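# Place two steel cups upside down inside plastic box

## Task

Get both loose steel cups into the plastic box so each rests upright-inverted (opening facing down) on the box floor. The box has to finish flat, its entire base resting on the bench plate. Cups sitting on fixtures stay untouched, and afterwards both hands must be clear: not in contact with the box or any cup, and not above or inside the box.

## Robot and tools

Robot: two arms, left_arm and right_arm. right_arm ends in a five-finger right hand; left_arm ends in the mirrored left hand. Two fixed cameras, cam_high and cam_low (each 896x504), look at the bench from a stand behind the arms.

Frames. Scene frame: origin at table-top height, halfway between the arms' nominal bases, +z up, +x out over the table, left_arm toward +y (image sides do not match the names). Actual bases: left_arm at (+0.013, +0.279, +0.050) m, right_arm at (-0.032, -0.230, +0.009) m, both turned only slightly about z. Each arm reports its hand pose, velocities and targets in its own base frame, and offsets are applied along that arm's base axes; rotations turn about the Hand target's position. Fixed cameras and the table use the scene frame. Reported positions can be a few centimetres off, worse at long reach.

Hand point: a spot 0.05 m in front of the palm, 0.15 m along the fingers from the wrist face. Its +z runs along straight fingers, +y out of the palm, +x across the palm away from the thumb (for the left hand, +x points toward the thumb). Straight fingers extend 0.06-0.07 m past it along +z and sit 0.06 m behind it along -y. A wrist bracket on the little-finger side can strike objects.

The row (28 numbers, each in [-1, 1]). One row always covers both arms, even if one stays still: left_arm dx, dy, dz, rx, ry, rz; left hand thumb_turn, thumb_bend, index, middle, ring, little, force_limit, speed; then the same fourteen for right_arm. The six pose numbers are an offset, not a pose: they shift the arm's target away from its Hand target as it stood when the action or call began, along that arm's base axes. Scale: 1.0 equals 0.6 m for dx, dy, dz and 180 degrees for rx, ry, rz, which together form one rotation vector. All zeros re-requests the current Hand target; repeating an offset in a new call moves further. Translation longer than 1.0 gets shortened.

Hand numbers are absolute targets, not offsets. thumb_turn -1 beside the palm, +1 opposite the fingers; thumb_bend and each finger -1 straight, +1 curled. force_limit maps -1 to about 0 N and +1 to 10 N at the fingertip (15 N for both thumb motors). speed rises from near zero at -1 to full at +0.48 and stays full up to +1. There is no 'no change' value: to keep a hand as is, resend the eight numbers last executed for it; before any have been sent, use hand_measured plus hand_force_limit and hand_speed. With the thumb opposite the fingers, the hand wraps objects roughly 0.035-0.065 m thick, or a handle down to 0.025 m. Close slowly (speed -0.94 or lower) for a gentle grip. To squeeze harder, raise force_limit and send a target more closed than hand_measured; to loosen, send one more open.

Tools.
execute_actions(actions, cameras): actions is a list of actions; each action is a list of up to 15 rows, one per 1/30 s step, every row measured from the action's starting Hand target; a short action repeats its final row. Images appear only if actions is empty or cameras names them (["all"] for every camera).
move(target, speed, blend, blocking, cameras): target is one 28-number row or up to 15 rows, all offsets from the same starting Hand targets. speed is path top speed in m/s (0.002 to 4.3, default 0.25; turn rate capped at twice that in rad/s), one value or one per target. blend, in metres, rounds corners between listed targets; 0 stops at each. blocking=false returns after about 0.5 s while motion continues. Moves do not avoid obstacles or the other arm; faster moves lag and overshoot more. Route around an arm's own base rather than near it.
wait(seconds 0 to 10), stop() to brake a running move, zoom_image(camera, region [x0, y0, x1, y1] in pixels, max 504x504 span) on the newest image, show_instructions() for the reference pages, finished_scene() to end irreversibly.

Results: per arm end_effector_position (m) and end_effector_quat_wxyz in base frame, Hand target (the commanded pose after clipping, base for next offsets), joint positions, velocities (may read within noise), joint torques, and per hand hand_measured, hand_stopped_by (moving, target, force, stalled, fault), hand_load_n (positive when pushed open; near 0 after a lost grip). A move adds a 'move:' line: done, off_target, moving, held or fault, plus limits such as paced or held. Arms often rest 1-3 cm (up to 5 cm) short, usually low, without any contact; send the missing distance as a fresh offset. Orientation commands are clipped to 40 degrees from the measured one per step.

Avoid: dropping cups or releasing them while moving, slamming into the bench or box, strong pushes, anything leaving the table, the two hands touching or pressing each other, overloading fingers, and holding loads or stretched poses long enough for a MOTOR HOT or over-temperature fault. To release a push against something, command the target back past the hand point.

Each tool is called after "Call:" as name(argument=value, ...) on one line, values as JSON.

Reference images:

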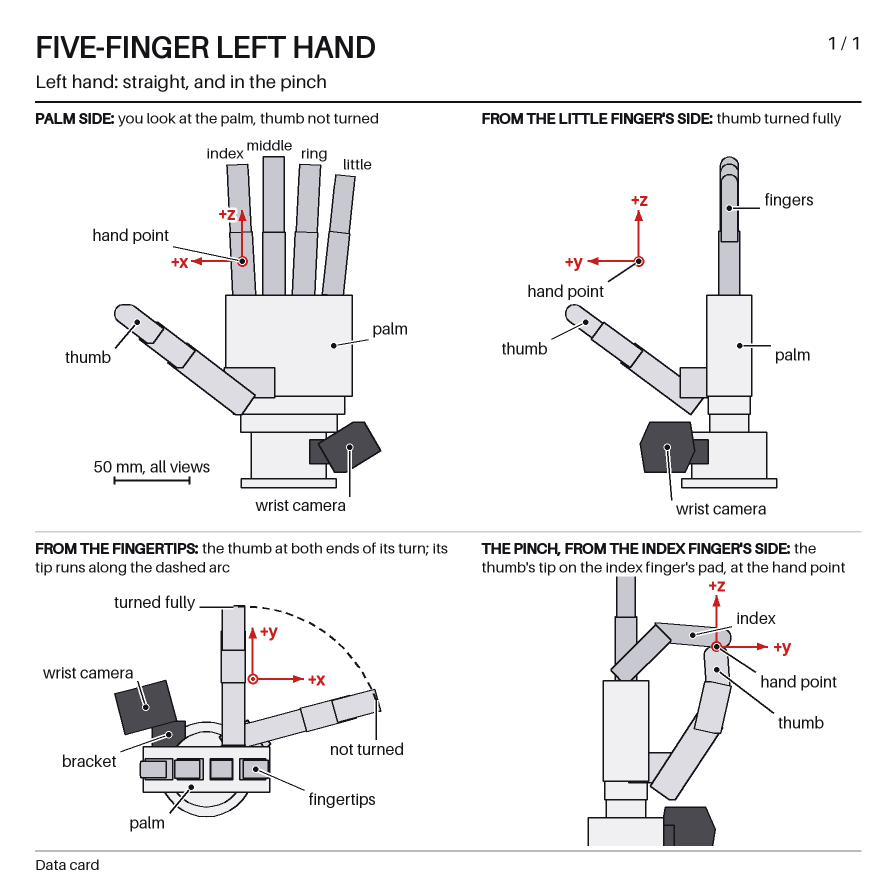

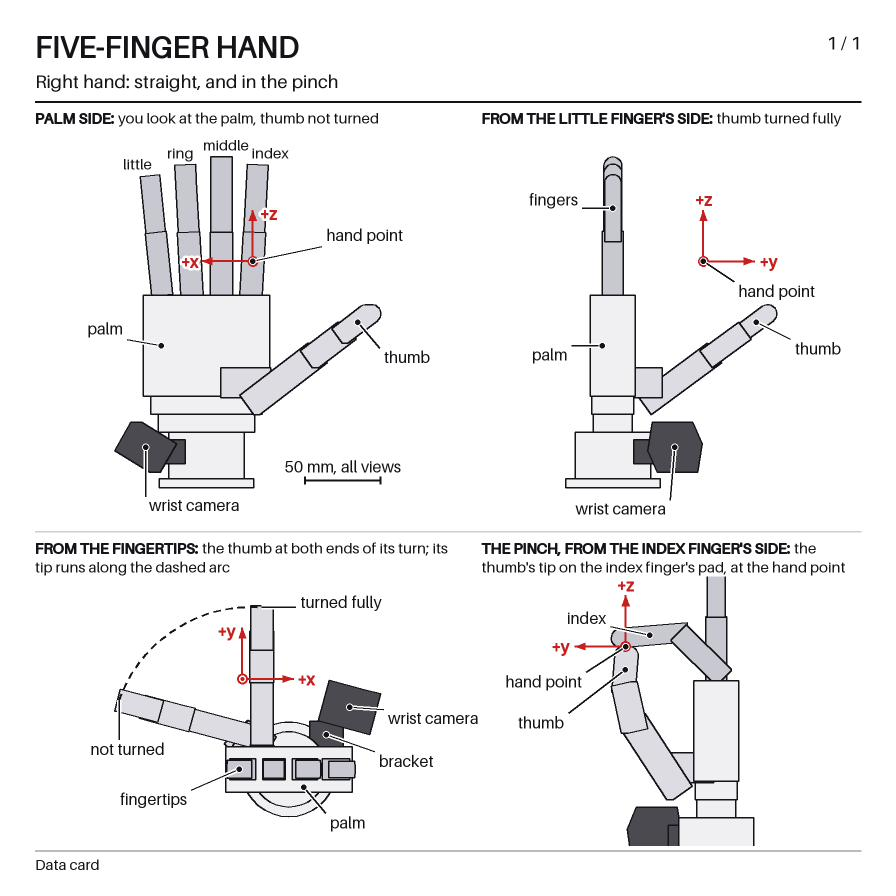

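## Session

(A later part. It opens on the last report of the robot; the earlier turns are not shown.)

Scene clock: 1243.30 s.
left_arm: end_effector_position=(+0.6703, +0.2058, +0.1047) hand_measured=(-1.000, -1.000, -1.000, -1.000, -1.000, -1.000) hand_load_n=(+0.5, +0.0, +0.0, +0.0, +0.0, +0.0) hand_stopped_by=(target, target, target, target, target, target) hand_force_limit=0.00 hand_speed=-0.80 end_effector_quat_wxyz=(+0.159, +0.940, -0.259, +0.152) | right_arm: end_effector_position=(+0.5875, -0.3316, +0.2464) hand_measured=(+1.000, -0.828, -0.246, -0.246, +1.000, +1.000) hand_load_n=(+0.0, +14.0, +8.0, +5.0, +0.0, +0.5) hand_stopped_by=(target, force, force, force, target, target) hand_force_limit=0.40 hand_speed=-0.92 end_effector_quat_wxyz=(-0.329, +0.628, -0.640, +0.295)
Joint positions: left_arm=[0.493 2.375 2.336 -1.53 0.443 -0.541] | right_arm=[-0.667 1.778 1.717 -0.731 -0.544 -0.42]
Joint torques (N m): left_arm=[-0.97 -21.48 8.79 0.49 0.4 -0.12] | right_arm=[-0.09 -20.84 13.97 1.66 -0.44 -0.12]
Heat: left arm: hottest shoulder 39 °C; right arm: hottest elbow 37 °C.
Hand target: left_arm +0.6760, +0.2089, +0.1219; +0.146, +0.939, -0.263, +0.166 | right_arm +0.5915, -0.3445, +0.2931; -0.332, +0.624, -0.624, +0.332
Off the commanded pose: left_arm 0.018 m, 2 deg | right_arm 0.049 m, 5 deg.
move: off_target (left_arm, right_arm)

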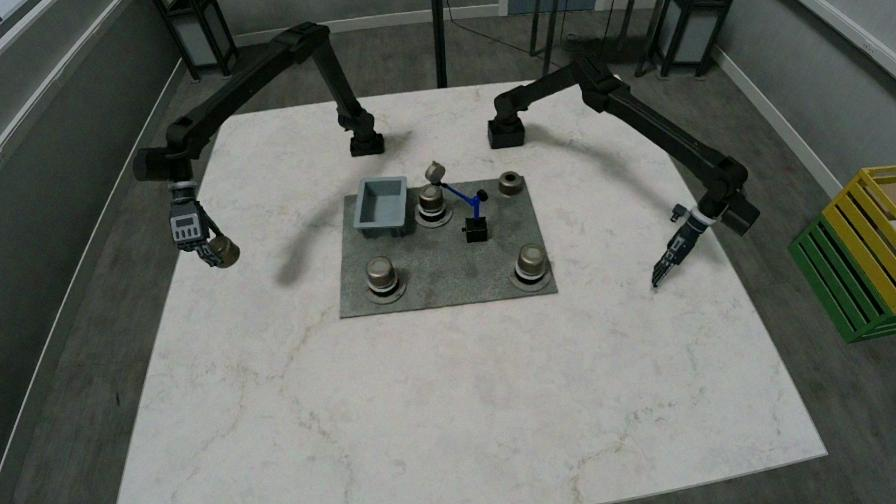

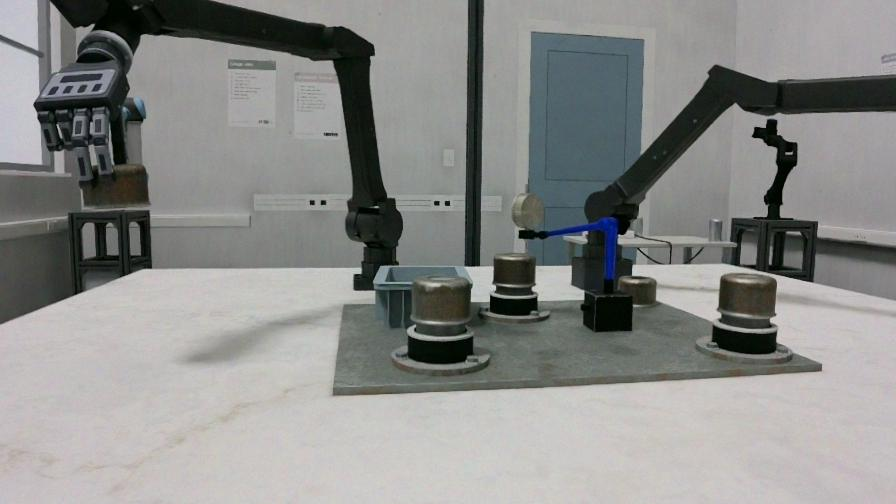

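Call:
zoom_image(camera="cam_high", region=[330, 160, 430, 260])

Call:
zoom_image(camera="cam_low", region=[330, 240, 530, 400])

Scaled by 5.040 from the camera's 896x504 image, which has a finer 1280x720 frame.

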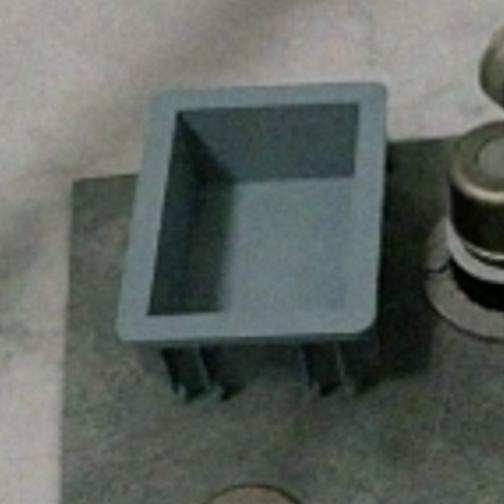

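Scaled by 2.520 from the camera's 896x504 image, which has a finer 1280x720 frame.

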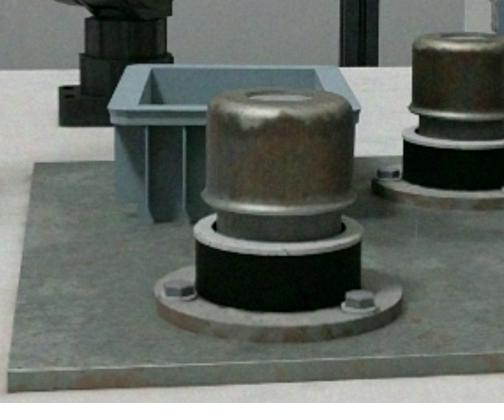

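Call:
move(target=[0,0,0,0,0,0,-1,-1,-1,-1,-1,-1,0,-0.8,-0.236,0.324,0,0,0,0.0833,1,-0.05,0.2,0.2,1,1,0.4,-0.92], speed=0.12, cameras=["cam_low","cam_high"])

Scene clock: 1481.30 s.
left_arm: end_effector_position=(+0.6703, +0.2058, +0.1047) hand_measured=(-1.000, -1.000, -1.000, -1.000, -1.000, -1.000) hand_load_n=(+0.0, +0.0, +0.0, +0.0, +0.0, +0.0) hand_stopped_by=(target, target, target, target, target, target) hand_force_limit=0.00 hand_speed=-0.80 end_effector_quat_wxyz=(+0.159, +0.940, -0.259, +0.152) | right_arm: end_effector_position=(+0.4486, -0.1554, +0.2761) hand_measured=(+1.000, -0.828, -0.246, -0.246, +1.000, +1.000) hand_load_n=(+0.0, +14.0, +7.5, +5.0, +0.0, +0.0) hand_stopped_by=(target, force, force, force, target, target) hand_force_limit=0.40 hand_speed=-0.92 end_effector_quat_wxyz=(-0.368, +0.697, -0.551, +0.274)
Joint positions: left_arm=[0.493 2.375 2.336 -1.53 0.443 -0.541] | right_arm=[-0.575 1.258 1.204 -0.761 -0.65 -0.541]
Joint torques (N m): left_arm=[-1.55 -21.48 8.77 0.32 0.42 0.01] | right_arm=[1.38 -11.69 10.44 1.61 -0.62 -0.14]
Heat: left arm: hottest shoulder 40 °C; right arm: hottest elbow 46 °C.
Hand target: left_arm +0.6760, +0.2089, +0.1219; +0.146, +0.939, -0.263, +0.166 | right_arm +0.4499, -0.1500, +0.2932; -0.373, +0.700, -0.538, +0.286
Off the commanded pose: left_arm 0.018 m, 2 deg | right_arm 0.018 m, 2 deg.
move: off_target (left_arm, right_arm)

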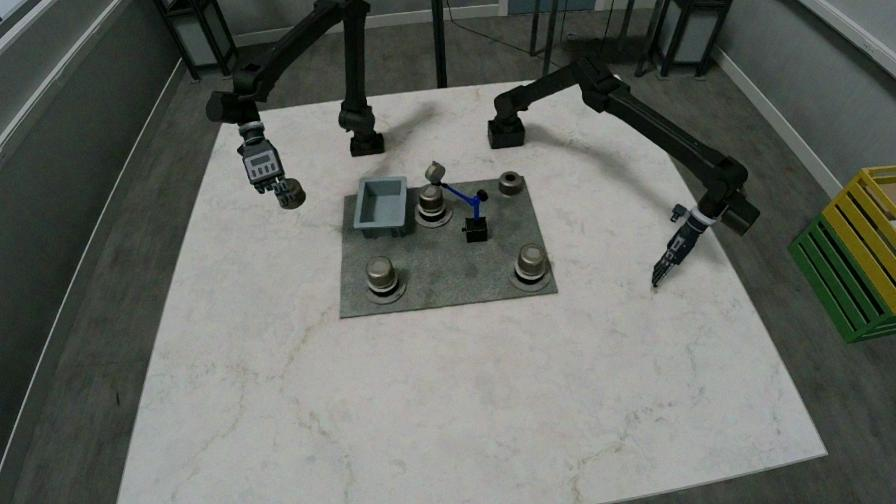

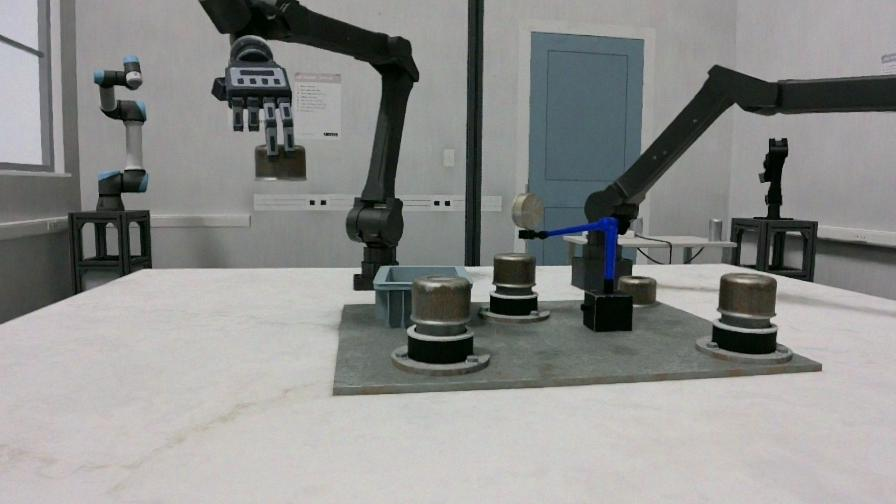

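Call:
move(target=[0,0,0,0,0,0,-1,-1,-1,-1,-1,-1,0,-0.8,-0.11,0.19,0,0,0,0.045,1,-0.05,0.2,0.2,1,1,0.4,-0.92], speed=0.1, cameras=["cam_low","cam_high"])

Scene clock: 1489.57 s.
left_arm: end_effector_position=(+0.6703, +0.2058, +0.1047) hand_measured=(-1.000, -1.000, -1.000, -1.000, -1.000, -1.000) hand_load_n=(+0.0, +0.0, +0.0, +0.0, +0.0, +0.0) hand_stopped_by=(target, target, target, target, target, target) hand_force_limit=0.00 hand_speed=-0.80 end_effector_quat_wxyz=(+0.159, +0.940, -0.259, +0.152) | right_arm: end_effector_position=(+0.3841, -0.0408, +0.2796) hand_measured=(+1.000, -0.828, -0.246, -0.246, +1.000, +1.000) hand_load_n=(+0.0, +14.0, +7.5, +5.0, +0.0, +0.0) hand_stopped_by=(target, force, force, force, target, target) hand_force_limit=0.40 hand_speed=-0.92 end_effector_quat_wxyz=(-0.386, +0.739, -0.492, +0.251)
Joint positions: left_arm=[0.493 2.375 2.336 -1.53 0.443 -0.541] | right_arm=[-0.397 0.995 1.016 -0.813 -0.629 -0.527]
Joint torques (N m): left_arm=[-0.44 -21.71 8.95 0.29 0.44 0] | right_arm=[1.32 -7.12 10.54 1.68 -0.46 0.02]
Heat: left arm: hottest shoulder 40 °C; right arm: hottest elbow 46 °C.
Hand target: left_arm +0.6760, +0.2089, +0.1219; +0.146, +0.939, -0.263, +0.166 | right_arm +0.3839, -0.0361, +0.2931; -0.392, +0.736, -0.487, +0.259
Off the commanded pose: left_arm 0.018 m, 2 deg | right_arm 0.014 m, 1 deg.
move: off_target (left_arm, right_arm)

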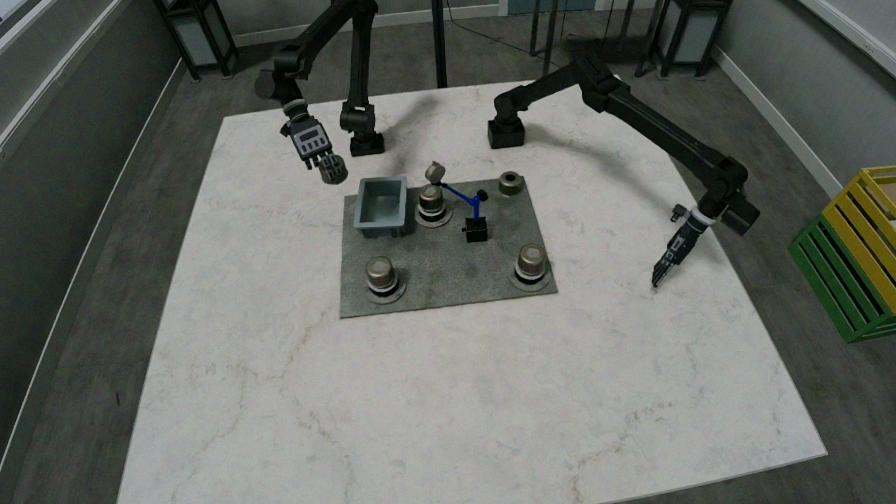

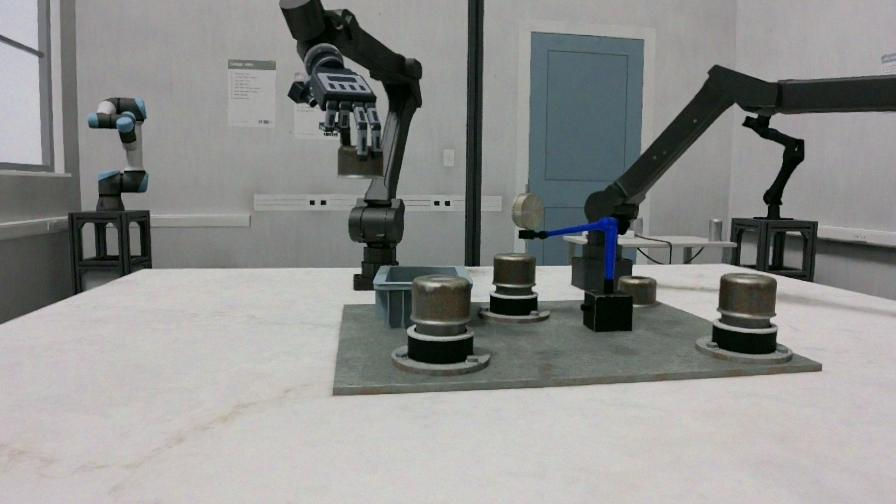

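Call:
move(target=[0,0,0,0,0,0,-1,-1,-1,-1,-1,-1,0,-0.8,-0.09,0.155,0,0,0,0.038,1,-0.05,0.2,0.2,1,1,0.4,-0.92], speed=0.1, cameras=["cam_low","cam_high"])

Call:
zoom_image(camera="cam_high", region=[310, 110, 450, 250])

Scene clock: 1496.20 s.
left_arm: end_effector_position=(+0.6703, +0.2058, +0.1047) hand_measured=(-1.000, -1.000, -1.000, -1.000, -1.000, -1.000) hand_load_n=(+0.0, +0.0, +0.0, +0.0, +0.0, +0.0) hand_stopped_by=(target, target, target, target, target, target) hand_force_limit=0.00 hand_speed=-0.80 end_effector_quat_wxyz=(+0.159, +0.940, -0.259, +0.152) | right_arm: end_effector_position=(+0.3310, +0.0532, +0.2808) hand_measured=(+1.000, -0.828, -0.246, -0.246, +1.000, +1.000) hand_load_n=(+0.0, +14.0, +8.0, +5.0, +0.0, +0.0) hand_stopped_by=(target, force, force, force, target, target) hand_force_limit=0.40 hand_speed=-0.92 end_effector_quat_wxyz=(-0.399, +0.768, -0.447, +0.228)
Joint positions: left_arm=[0.493 2.375 2.336 -1.53 0.443 -0.541] | right_arm=[-0.147 0.802 0.911 -0.843 -0.534 -0.423]
Joint torques (N m): left_arm=[-0.67 -22.12 8.69 0.16 0.44 -0.05] | right_arm=[1.2 -5.25 10.56 1.83 -0.36 0.03]
Heat: left arm: hottest shoulder 40 °C; right arm: hottest elbow 45 °C.
Hand target: left_arm +0.6760, +0.2089, +0.1219; +0.146, +0.939, -0.263, +0.166 | right_arm +0.3299, +0.0569, +0.2930; -0.406, +0.764, -0.442, +0.235
Off the commanded pose: left_arm 0.018 m, 2 deg | right_arm 0.013 m, 1 deg.
move: off_target (left_arm, right_arm)

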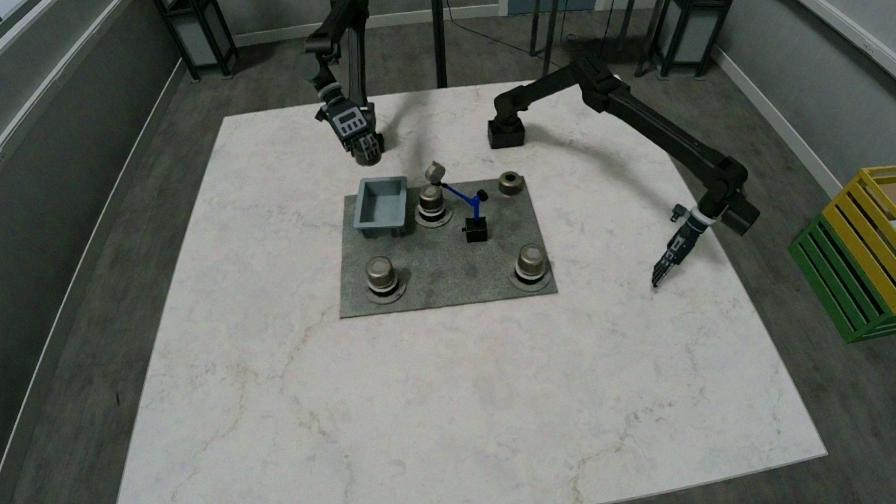

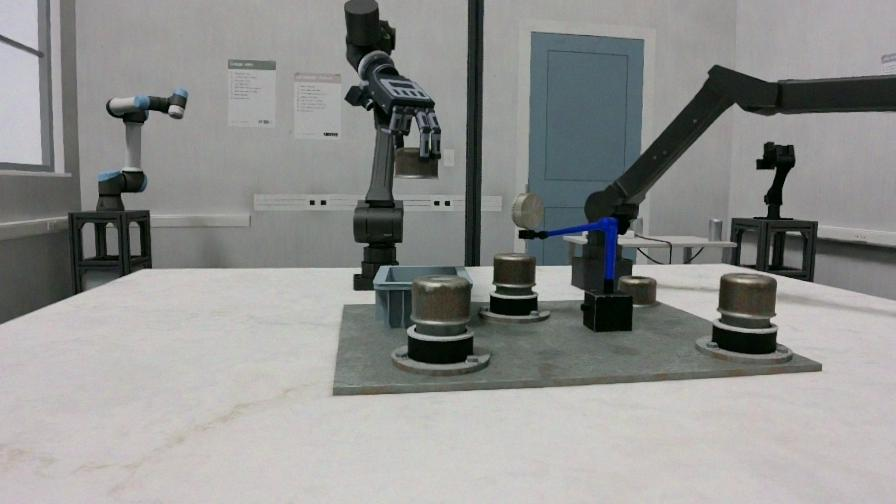

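Scaled by 3.600 from the camera's 896x504 image, which has a finer 1280x720 frame.

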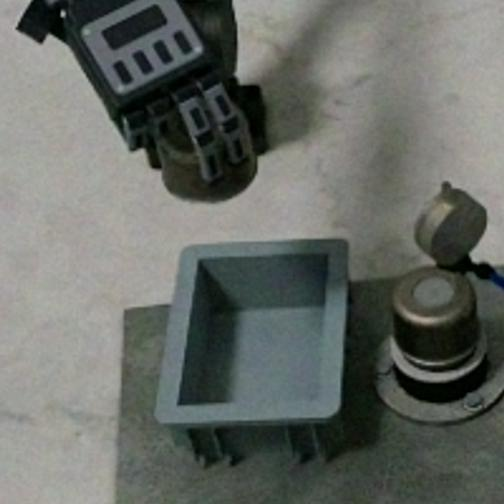

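Call:
move(target=[0,0,0,0,0,0,-1,-1,-1,-1,-1,-1,0,-0.8,0,0.01,-0.2,0,0,0,1,-0.05,0.2,0.2,1,1,0.4,-0.92], speed=0.1, cameras=["cam_low","cam_high"])

Call:
zoom_image(camera="cam_high", region=[310, 110, 450, 250])

Call:
zoom_image(camera="cam_low", region=[330, 120, 530, 320])

Scene clock: 1510.20 s.
left_arm: end_effector_position=(+0.6703, +0.2058, +0.1047) hand_measured=(-1.000, -1.000, -1.000, -1.000, -1.000, -1.000) hand_load_n=(+0.0, +0.0, +0.0, +0.0, +0.0, +0.0) hand_stopped_by=(target, target, target, target, target, target) hand_force_limit=0.00 hand_speed=-0.80 end_effector_quat_wxyz=(+0.159, +0.940, -0.259, +0.152) | right_arm: end_effector_position=(+0.3200, +0.0590, +0.1592) hand_measured=(+1.000, -0.828, -0.246, -0.246, +1.000, +1.000) hand_load_n=(+0.0, +14.0, +7.5, +5.5, +0.0, +0.0) hand_stopped_by=(target, force, force, force, target, target) hand_force_limit=0.40 hand_speed=-0.92 end_effector_quat_wxyz=(-0.395, +0.768, -0.452, +0.221)
Joint positions: left_arm=[0.493 2.375 2.336 -1.53 0.443 -0.541] | right_arm=[-0.128 0.792 0.593 -0.545 -0.515 -0.404]
Joint torques (N m): left_arm=[-1.2 -21.19 8.69 0.57 0.32 -0.06] | right_arm=[1.55 -4.01 10.7 3.06 -0.37 0]
Heat: left arm: hottest shoulder 40 °C; right arm: hottest elbow 45 °C.
Hand target: left_arm +0.6760, +0.2089, +0.1219; +0.146, +0.939, -0.263, +0.166 | right_arm +0.3299, +0.0630, +0.1732; -0.407, +0.764, -0.442, +0.235
Off the commanded pose: left_arm 0.018 m, 2 deg | right_arm 0.017 m, 2 deg.
move: off_target (left_arm, right_arm)

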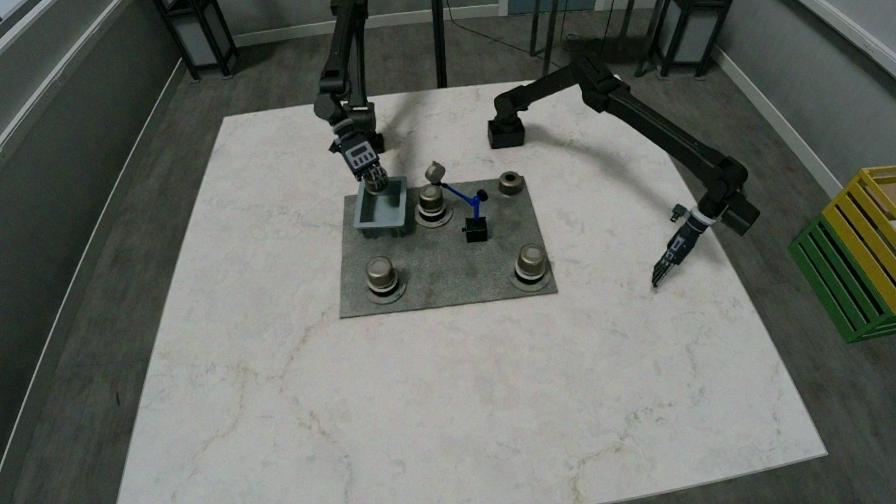

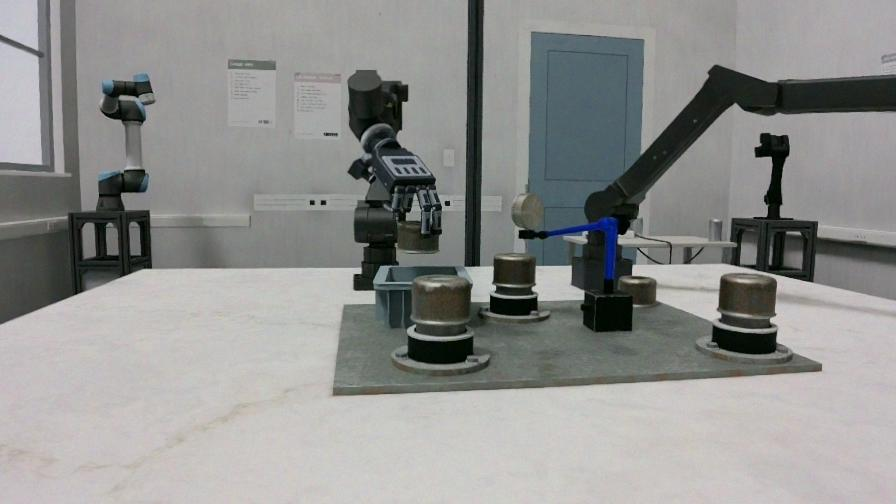

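Scaled by 3.600 from the camera's 896x504 image, which has a finer 1280x720 frame.

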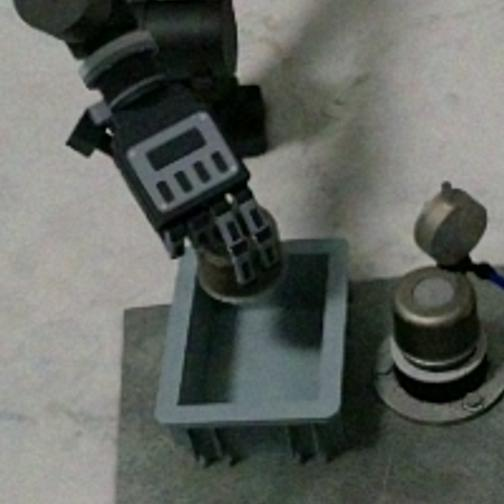

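Scaled by 2.520 from the camera's 896x504 image, which has a finer 1280x720 frame.

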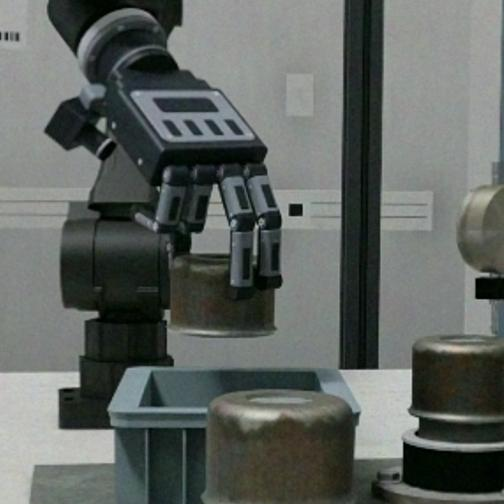

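Call:
move(target=[0,0,0,0,0,0,-1,-1,-1,-1,-1,-1,0,-0.8,0.005,0.022,-0.08,0,0,0,1,-0.05,0.2,0.2,1,1,0.4,-0.92], speed=0.06, cameras=["cam_low","cam_high"])

Call:
zoom_image(camera="cam_high", region=[330, 140, 430, 240])

Call:
zoom_image(camera="cam_low", region=[360, 180, 500, 320])

Scene clock: 1524.60 s.
left_arm: end_effector_position=(+0.6703, +0.2058, +0.1047) hand_measured=(-1.000, -1.000, -1.000, -1.000, -1.000, -1.000) hand_load_n=(-0.5, +0.0, +0.0, +0.0, +0.0, +0.0) hand_stopped_by=(target, target, target, target, target, target) hand_force_limit=0.00 hand_speed=-0.80 end_effector_quat_wxyz=(+0.159, +0.940, -0.259, +0.152) | right_arm: end_effector_position=(+0.3227, +0.0718, +0.1141) hand_measured=(+1.000, -0.828, -0.246, -0.246, +1.000, +1.000) hand_load_n=(+0.0, +14.0, +8.0, +5.0, +0.0, +0.0) hand_stopped_by=(target, force, force, force, target, target) hand_force_limit=0.40 hand_speed=-0.92 end_effector_quat_wxyz=(-0.396, +0.768, -0.450, +0.224)
Joint positions: left_arm=[0.493 2.375 2.336 -1.53 0.443 -0.541] | right_arm=[-0.071 0.839 0.485 -0.364 -0.472 -0.364]
Joint torques (N m): left_arm=[-0.38 -20.78 8.88 0.39 0.42 -0.06] | right_arm=[1.44 -4.01 10.17 3.14 -0.32 0]
Heat: left arm: hottest shoulder 40 °C; right arm: hottest elbow 44 °C.
Hand target: left_arm +0.6760, +0.2089, +0.1219; +0.146, +0.939, -0.263, +0.166 | right_arm +0.3330, +0.0761, +0.1252; -0.407, +0.764, -0.442, +0.235
Off the commanded pose: left_arm 0.018 m, 2 deg | right_arm 0.016 m, 2 deg.
move: off_target (left_arm, right_arm)

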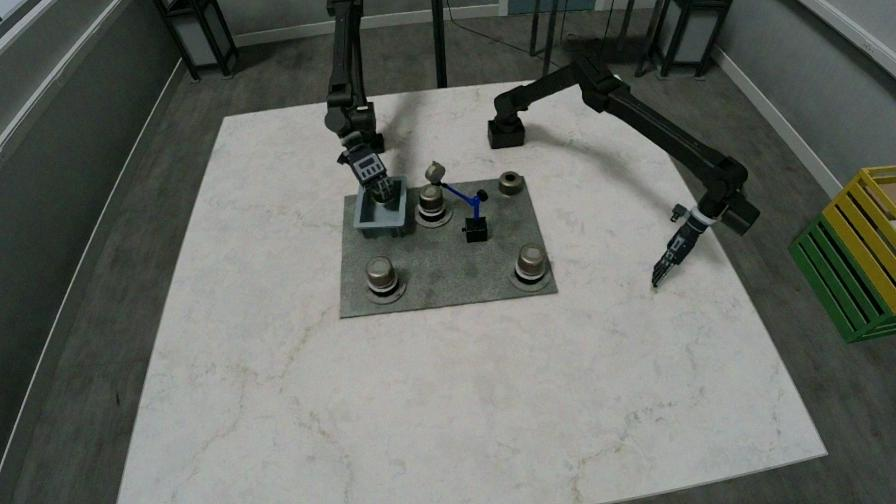

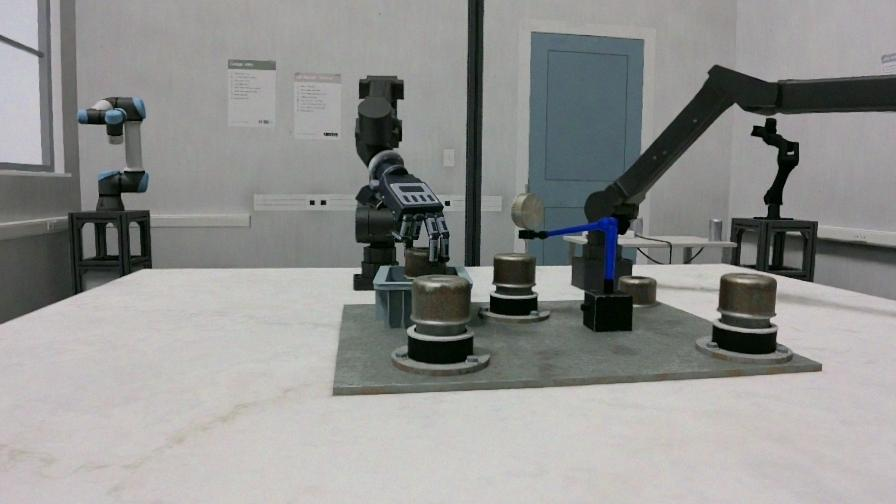

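Scaled by 5.040 from the camera's 896x504 image, which has a finer 1280x720 frame.

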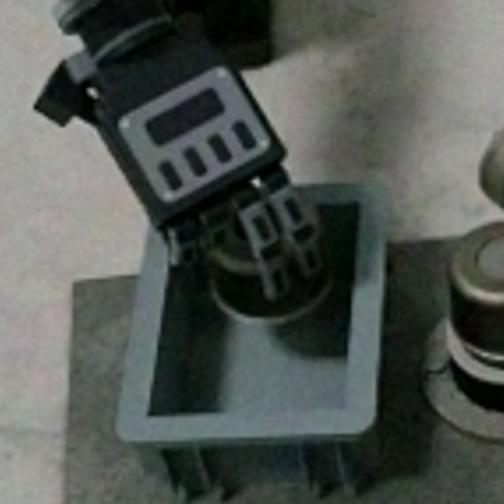

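Scaled by 3.600 from the camera's 896x504 image, which has a finer 1280x720 frame.

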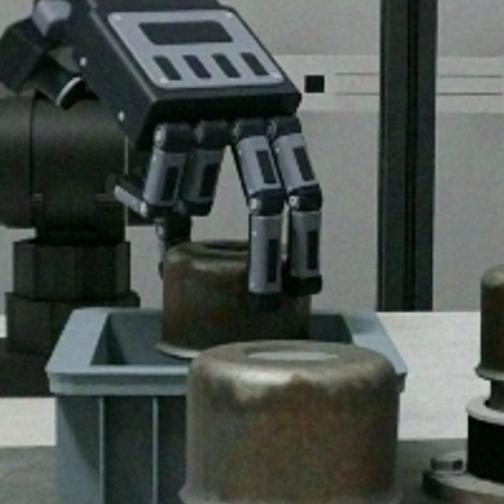

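Call:
move(target=[0,0,0,0,0,0,-1,-1,-1,-1,-1,-1,0,-0.8,0,0,-0.05,0,0,0,1,-0.05,0.2,0.2,1,1,0.4,-0.92], speed=0.05, cameras=["cam_low","cam_high"])

Call:
zoom_image(camera="cam_high", region=[330, 140, 430, 240])

Call:
zoom_image(camera="cam_low", region=[360, 180, 500, 320])

Scene clock: 1538.47 s.
left_arm: end_effector_position=(+0.6703, +0.2058, +0.1047) hand_measured=(-1.000, -1.000, -1.000, -1.000, -1.000, -1.000) hand_load_n=(+0.0, +0.0, +0.0, +0.0, +0.0, +0.0) hand_stopped_by=(target, target, target, target, target, target) hand_force_limit=0.00 hand_speed=-0.80 end_effector_quat_wxyz=(+0.159, +0.940, -0.259, +0.152) | right_arm: end_effector_position=(+0.3226, +0.0718, +0.0851) hand_measured=(+1.000, -0.828, -0.246, -0.246, +1.000, +1.000) hand_load_n=(+0.0, +14.0, +7.5, +5.0, +0.0, +0.0) hand_stopped_by=(target, force, force, force, target, target) hand_force_limit=0.40 hand_speed=-0.92 end_effector_quat_wxyz=(-0.396, +0.768, -0.450, +0.225)
Joint positions: left_arm=[0.493 2.375 2.336 -1.53 0.443 -0.541] | right_arm=[-0.071 0.889 0.423 -0.251 -0.472 -0.363]
Joint velocities: left_arm=[-0.005 0.015 -0.017 -0.002 -0.154 -0.007] | right_arm=[within noise]
Joint torques (N m): left_arm=[-0.79 -21.54 8.8 0.53 0.37 -0.09] | right_arm=[1.49 -4.01 9.69 3.1 -0.33 0.01]
Heat: left arm: hottest shoulder 40 °C; right arm: hottest elbow 44 °C.
Hand target: left_arm +0.6760, +0.2089, +0.1219; +0.146, +0.939, -0.263, +0.166 | right_arm +0.3329, +0.0761, +0.0951; -0.407, +0.764, -0.442, +0.235
Off the commanded pose: left_arm 0.018 m, 2 deg | right_arm 0.015 m, 2 deg.
move: off_target (left_arm, right_arm)

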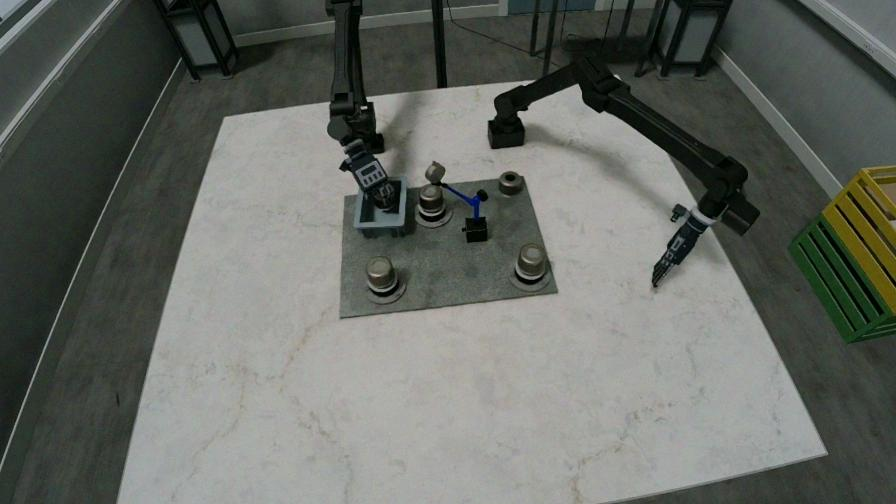

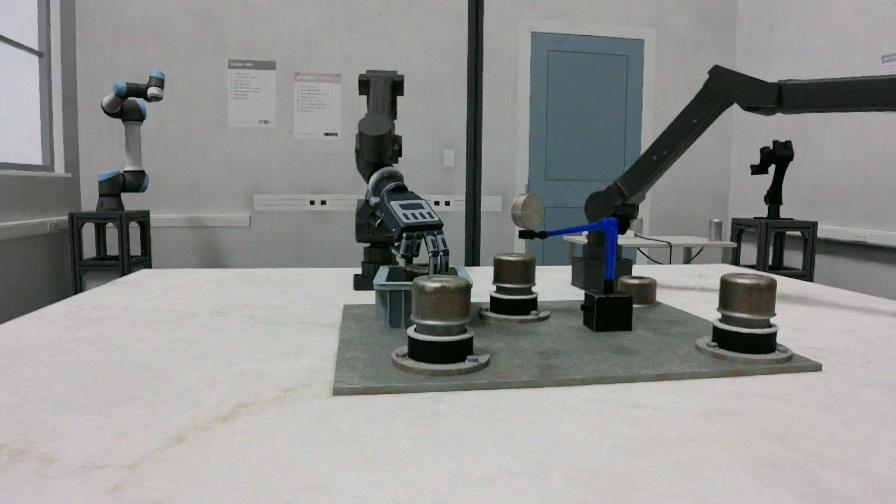

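Scaled by 5.040 from the camera's 896x504 image, which has a finer 1280x720 frame.

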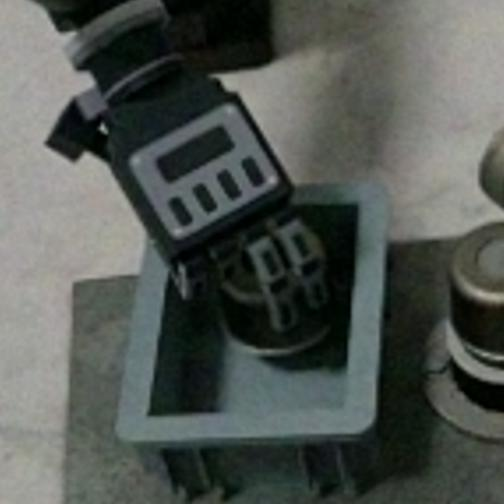

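Scaled by 3.600 from the camera's 896x504 image, which has a finer 1280x720 frame.

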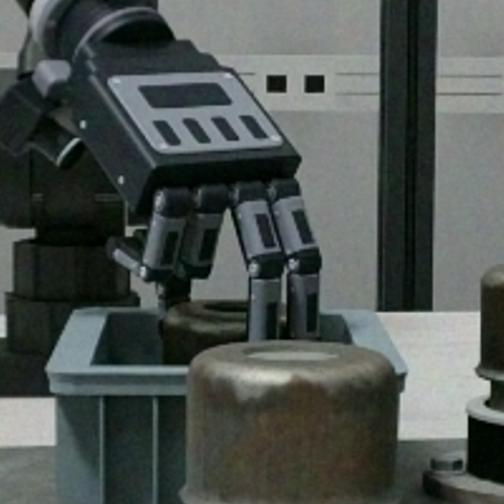

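Call:
move(target=[0,0,0,0,0,0,-1,-1,-1,-1,-1,-1,0,-0.8,0,0,-0.035,0,0,0,1,-0.05,0.2,0.2,1,1,0.4,-0.92], speed=0.04, cameras=["cam_low","cam_high"])

Call:
zoom_image(camera="cam_high", region=[330, 140, 430, 240])

Call:
zoom_image(camera="cam_low", region=[360, 180, 500, 320])

Scene clock: 1553.83 s.
left_arm: end_effector_position=(+0.6703, +0.2058, +0.1047) hand_measured=(-1.000, -1.000, -1.000, -1.000, -1.000, -1.000) hand_load_n=(+0.0, +0.0, +0.0, +0.0, +0.0, +0.0) hand_stopped_by=(target, target, target, target, target, target) hand_force_limit=0.00 hand_speed=-0.80 end_effector_quat_wxyz=(+0.159, +0.940, -0.259, +0.152) | right_arm: end_effector_position=(+0.3229, +0.0717, +0.0651) hand_measured=(+1.000, -0.828, -0.246, -0.246, +1.000, +1.000) hand_load_n=(+0.0, +14.0, +7.5, +5.0, +0.0, +0.0) hand_stopped_by=(target, force, force, force, target, target) hand_force_limit=0.40 hand_speed=-0.92 end_effector_quat_wxyz=(-0.396, +0.768, -0.450, +0.226)
Joint positions: left_arm=[0.493 2.375 2.336 -1.53 0.443 -0.541] | right_arm=[-0.071 0.935 0.384 -0.164 -0.472 -0.363]
Joint torques (N m): left_arm=[-1.79 -20.89 8.73 0.57 0.44 -0.11] | right_arm=[1.49 -4.19 9.24 3.12 -0.32 0.02]
Heat: left arm: hottest shoulder 40 °C; right arm: hottest elbow 44 °C.
Hand target: left_arm +0.6760, +0.2089, +0.1219; +0.146, +0.939, -0.263, +0.166 | right_arm +0.3331, +0.0761, +0.0742; -0.407, +0.764, -0.442, +0.235
Off the commanded pose: left_arm 0.018 m, 2 deg | right_arm 0.014 m, 2 deg.
move: off_target (left_arm, right_arm)

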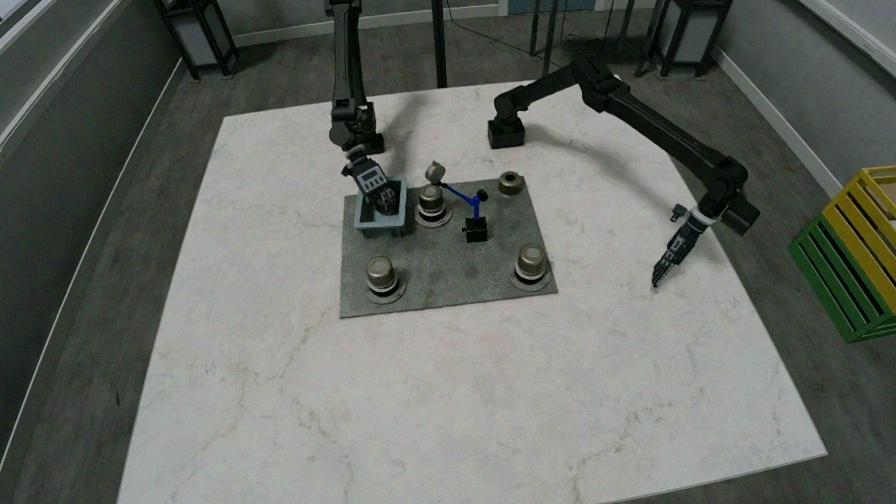

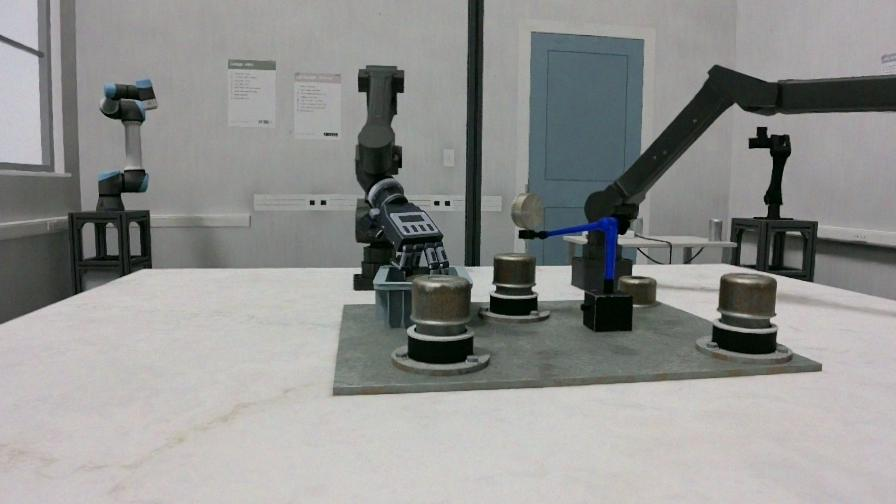

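Scaled by 5.040 from the camera's 896x504 image, which has a finer 1280x720 frame.

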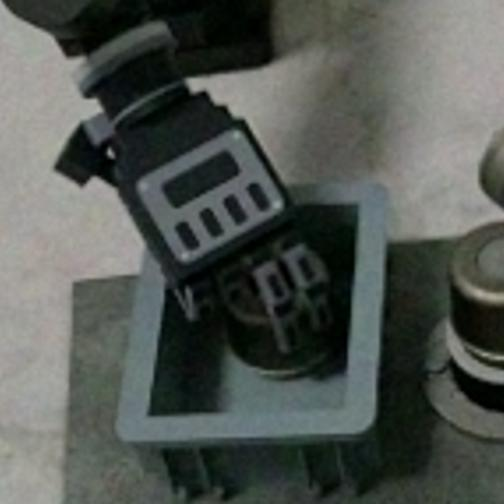

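Scaled by 3.600 from the camera's 896x504 image, which has a finer 1280x720 frame.

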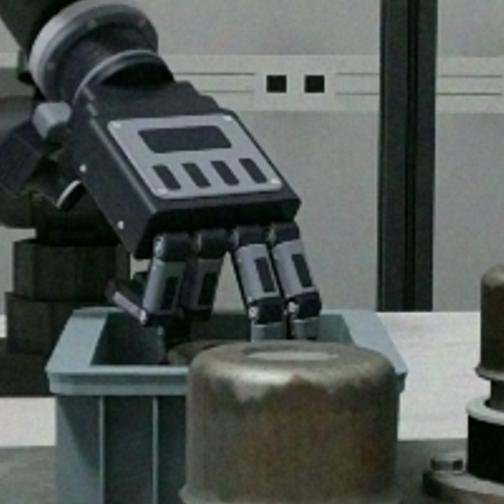

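Call:
move(target=[0,0,0,0,0,0,-1,-1,-1,-1,-1,-1,0,-0.8,0,0,-0.018,0,0,0,1,-0.05,0.2,0.2,1,1,0.4,-0.92], speed=0.03, cameras=["cam_low","cam_high"])

Call:
zoom_image(camera="cam_high", region=[330, 140, 430, 240])

Call:
zoom_image(camera="cam_low", region=[360, 220, 480, 340])

Scene clock: 1564.07 s.
left_arm: end_effector_position=(+0.6703, +0.2058, +0.1047) hand_measured=(-1.000, -1.000, -1.000, -1.000, -1.000, -1.000) hand_load_n=(+0.0, +0.0, +0.0, +0.5, +0.0, +0.0) hand_stopped_by=(target, target, target, target, target, target) hand_force_limit=0.00 hand_speed=-0.80 end_effector_quat_wxyz=(+0.159, +0.940, -0.259, +0.152) | right_arm: end_effector_position=(+0.3252, +0.0718, +0.0576) hand_measured=(+1.000, -0.828, -0.246, -0.246, +1.000, +1.000) hand_load_n=(+0.0, +14.0, +7.5, +5.0, +0.0, +0.0) hand_stopped_by=(target, force, force, force, target, target) hand_force_limit=0.40 hand_speed=-0.92 end_effector_quat_wxyz=(-0.398, +0.767, -0.449, +0.229)
Joint positions: left_arm=[0.493 2.375 2.336 -1.53 0.443 -0.541] | right_arm=[-0.07 0.96 0.369 -0.114 -0.472 -0.362]
Joint torques (N m): left_arm=[-1.03 -21.54 8.79 0.35 0.36 -0.06] | right_arm=[1.55 -4.19 8.62 3.12 -0.31 0]
Heat: left arm: hottest shoulder 40 °C; right arm: hottest elbow 43 °C.
Hand target: left_arm +0.6760, +0.2089, +0.1219; +0.146, +0.939, -0.263, +0.166 | right_arm +0.3329, +0.0762, +0.0633; -0.407, +0.764, -0.442, +0.235
Off the commanded pose: left_arm 0.018 m, 2 deg | right_arm 0.011 m, 1 deg.
move: off_target (left_arm, right_arm)

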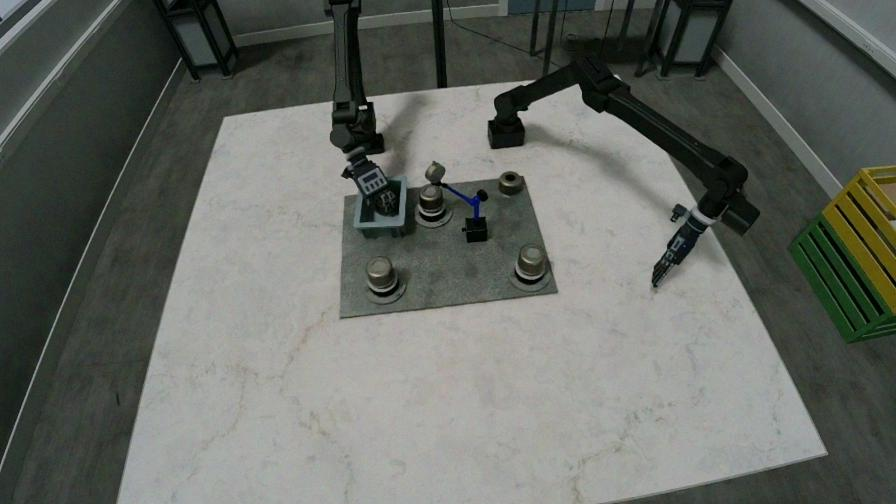

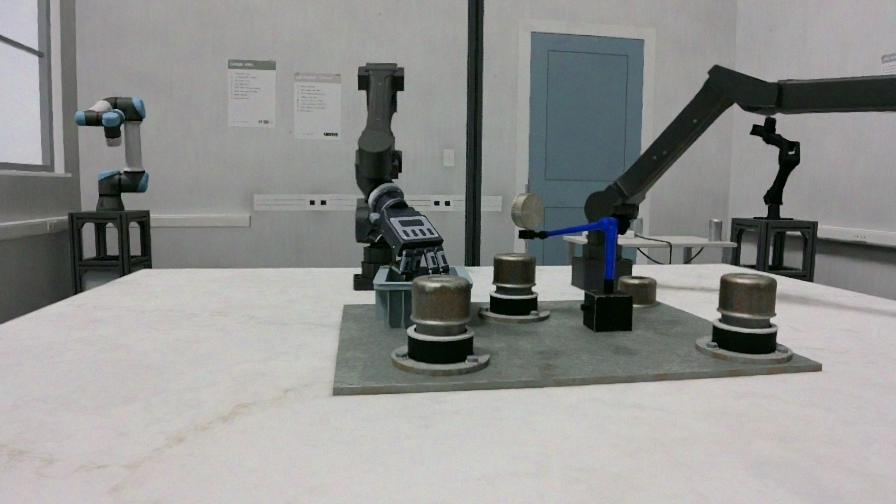

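Scaled by 5.040 from the camera's 896x504 image, which has a finer 1280x720 frame.

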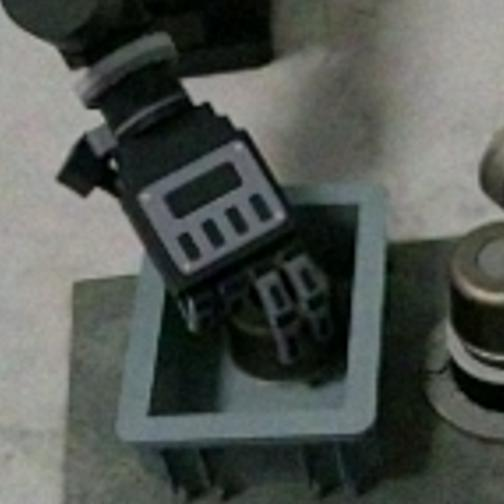

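Scaled by 4.200 from the camera's 896x504 image, which has a finer 1280x720 frame.

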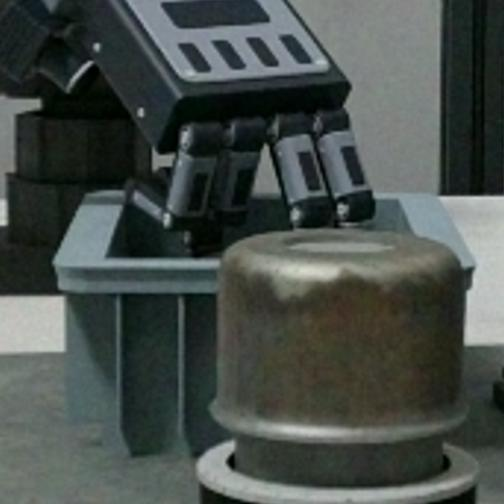

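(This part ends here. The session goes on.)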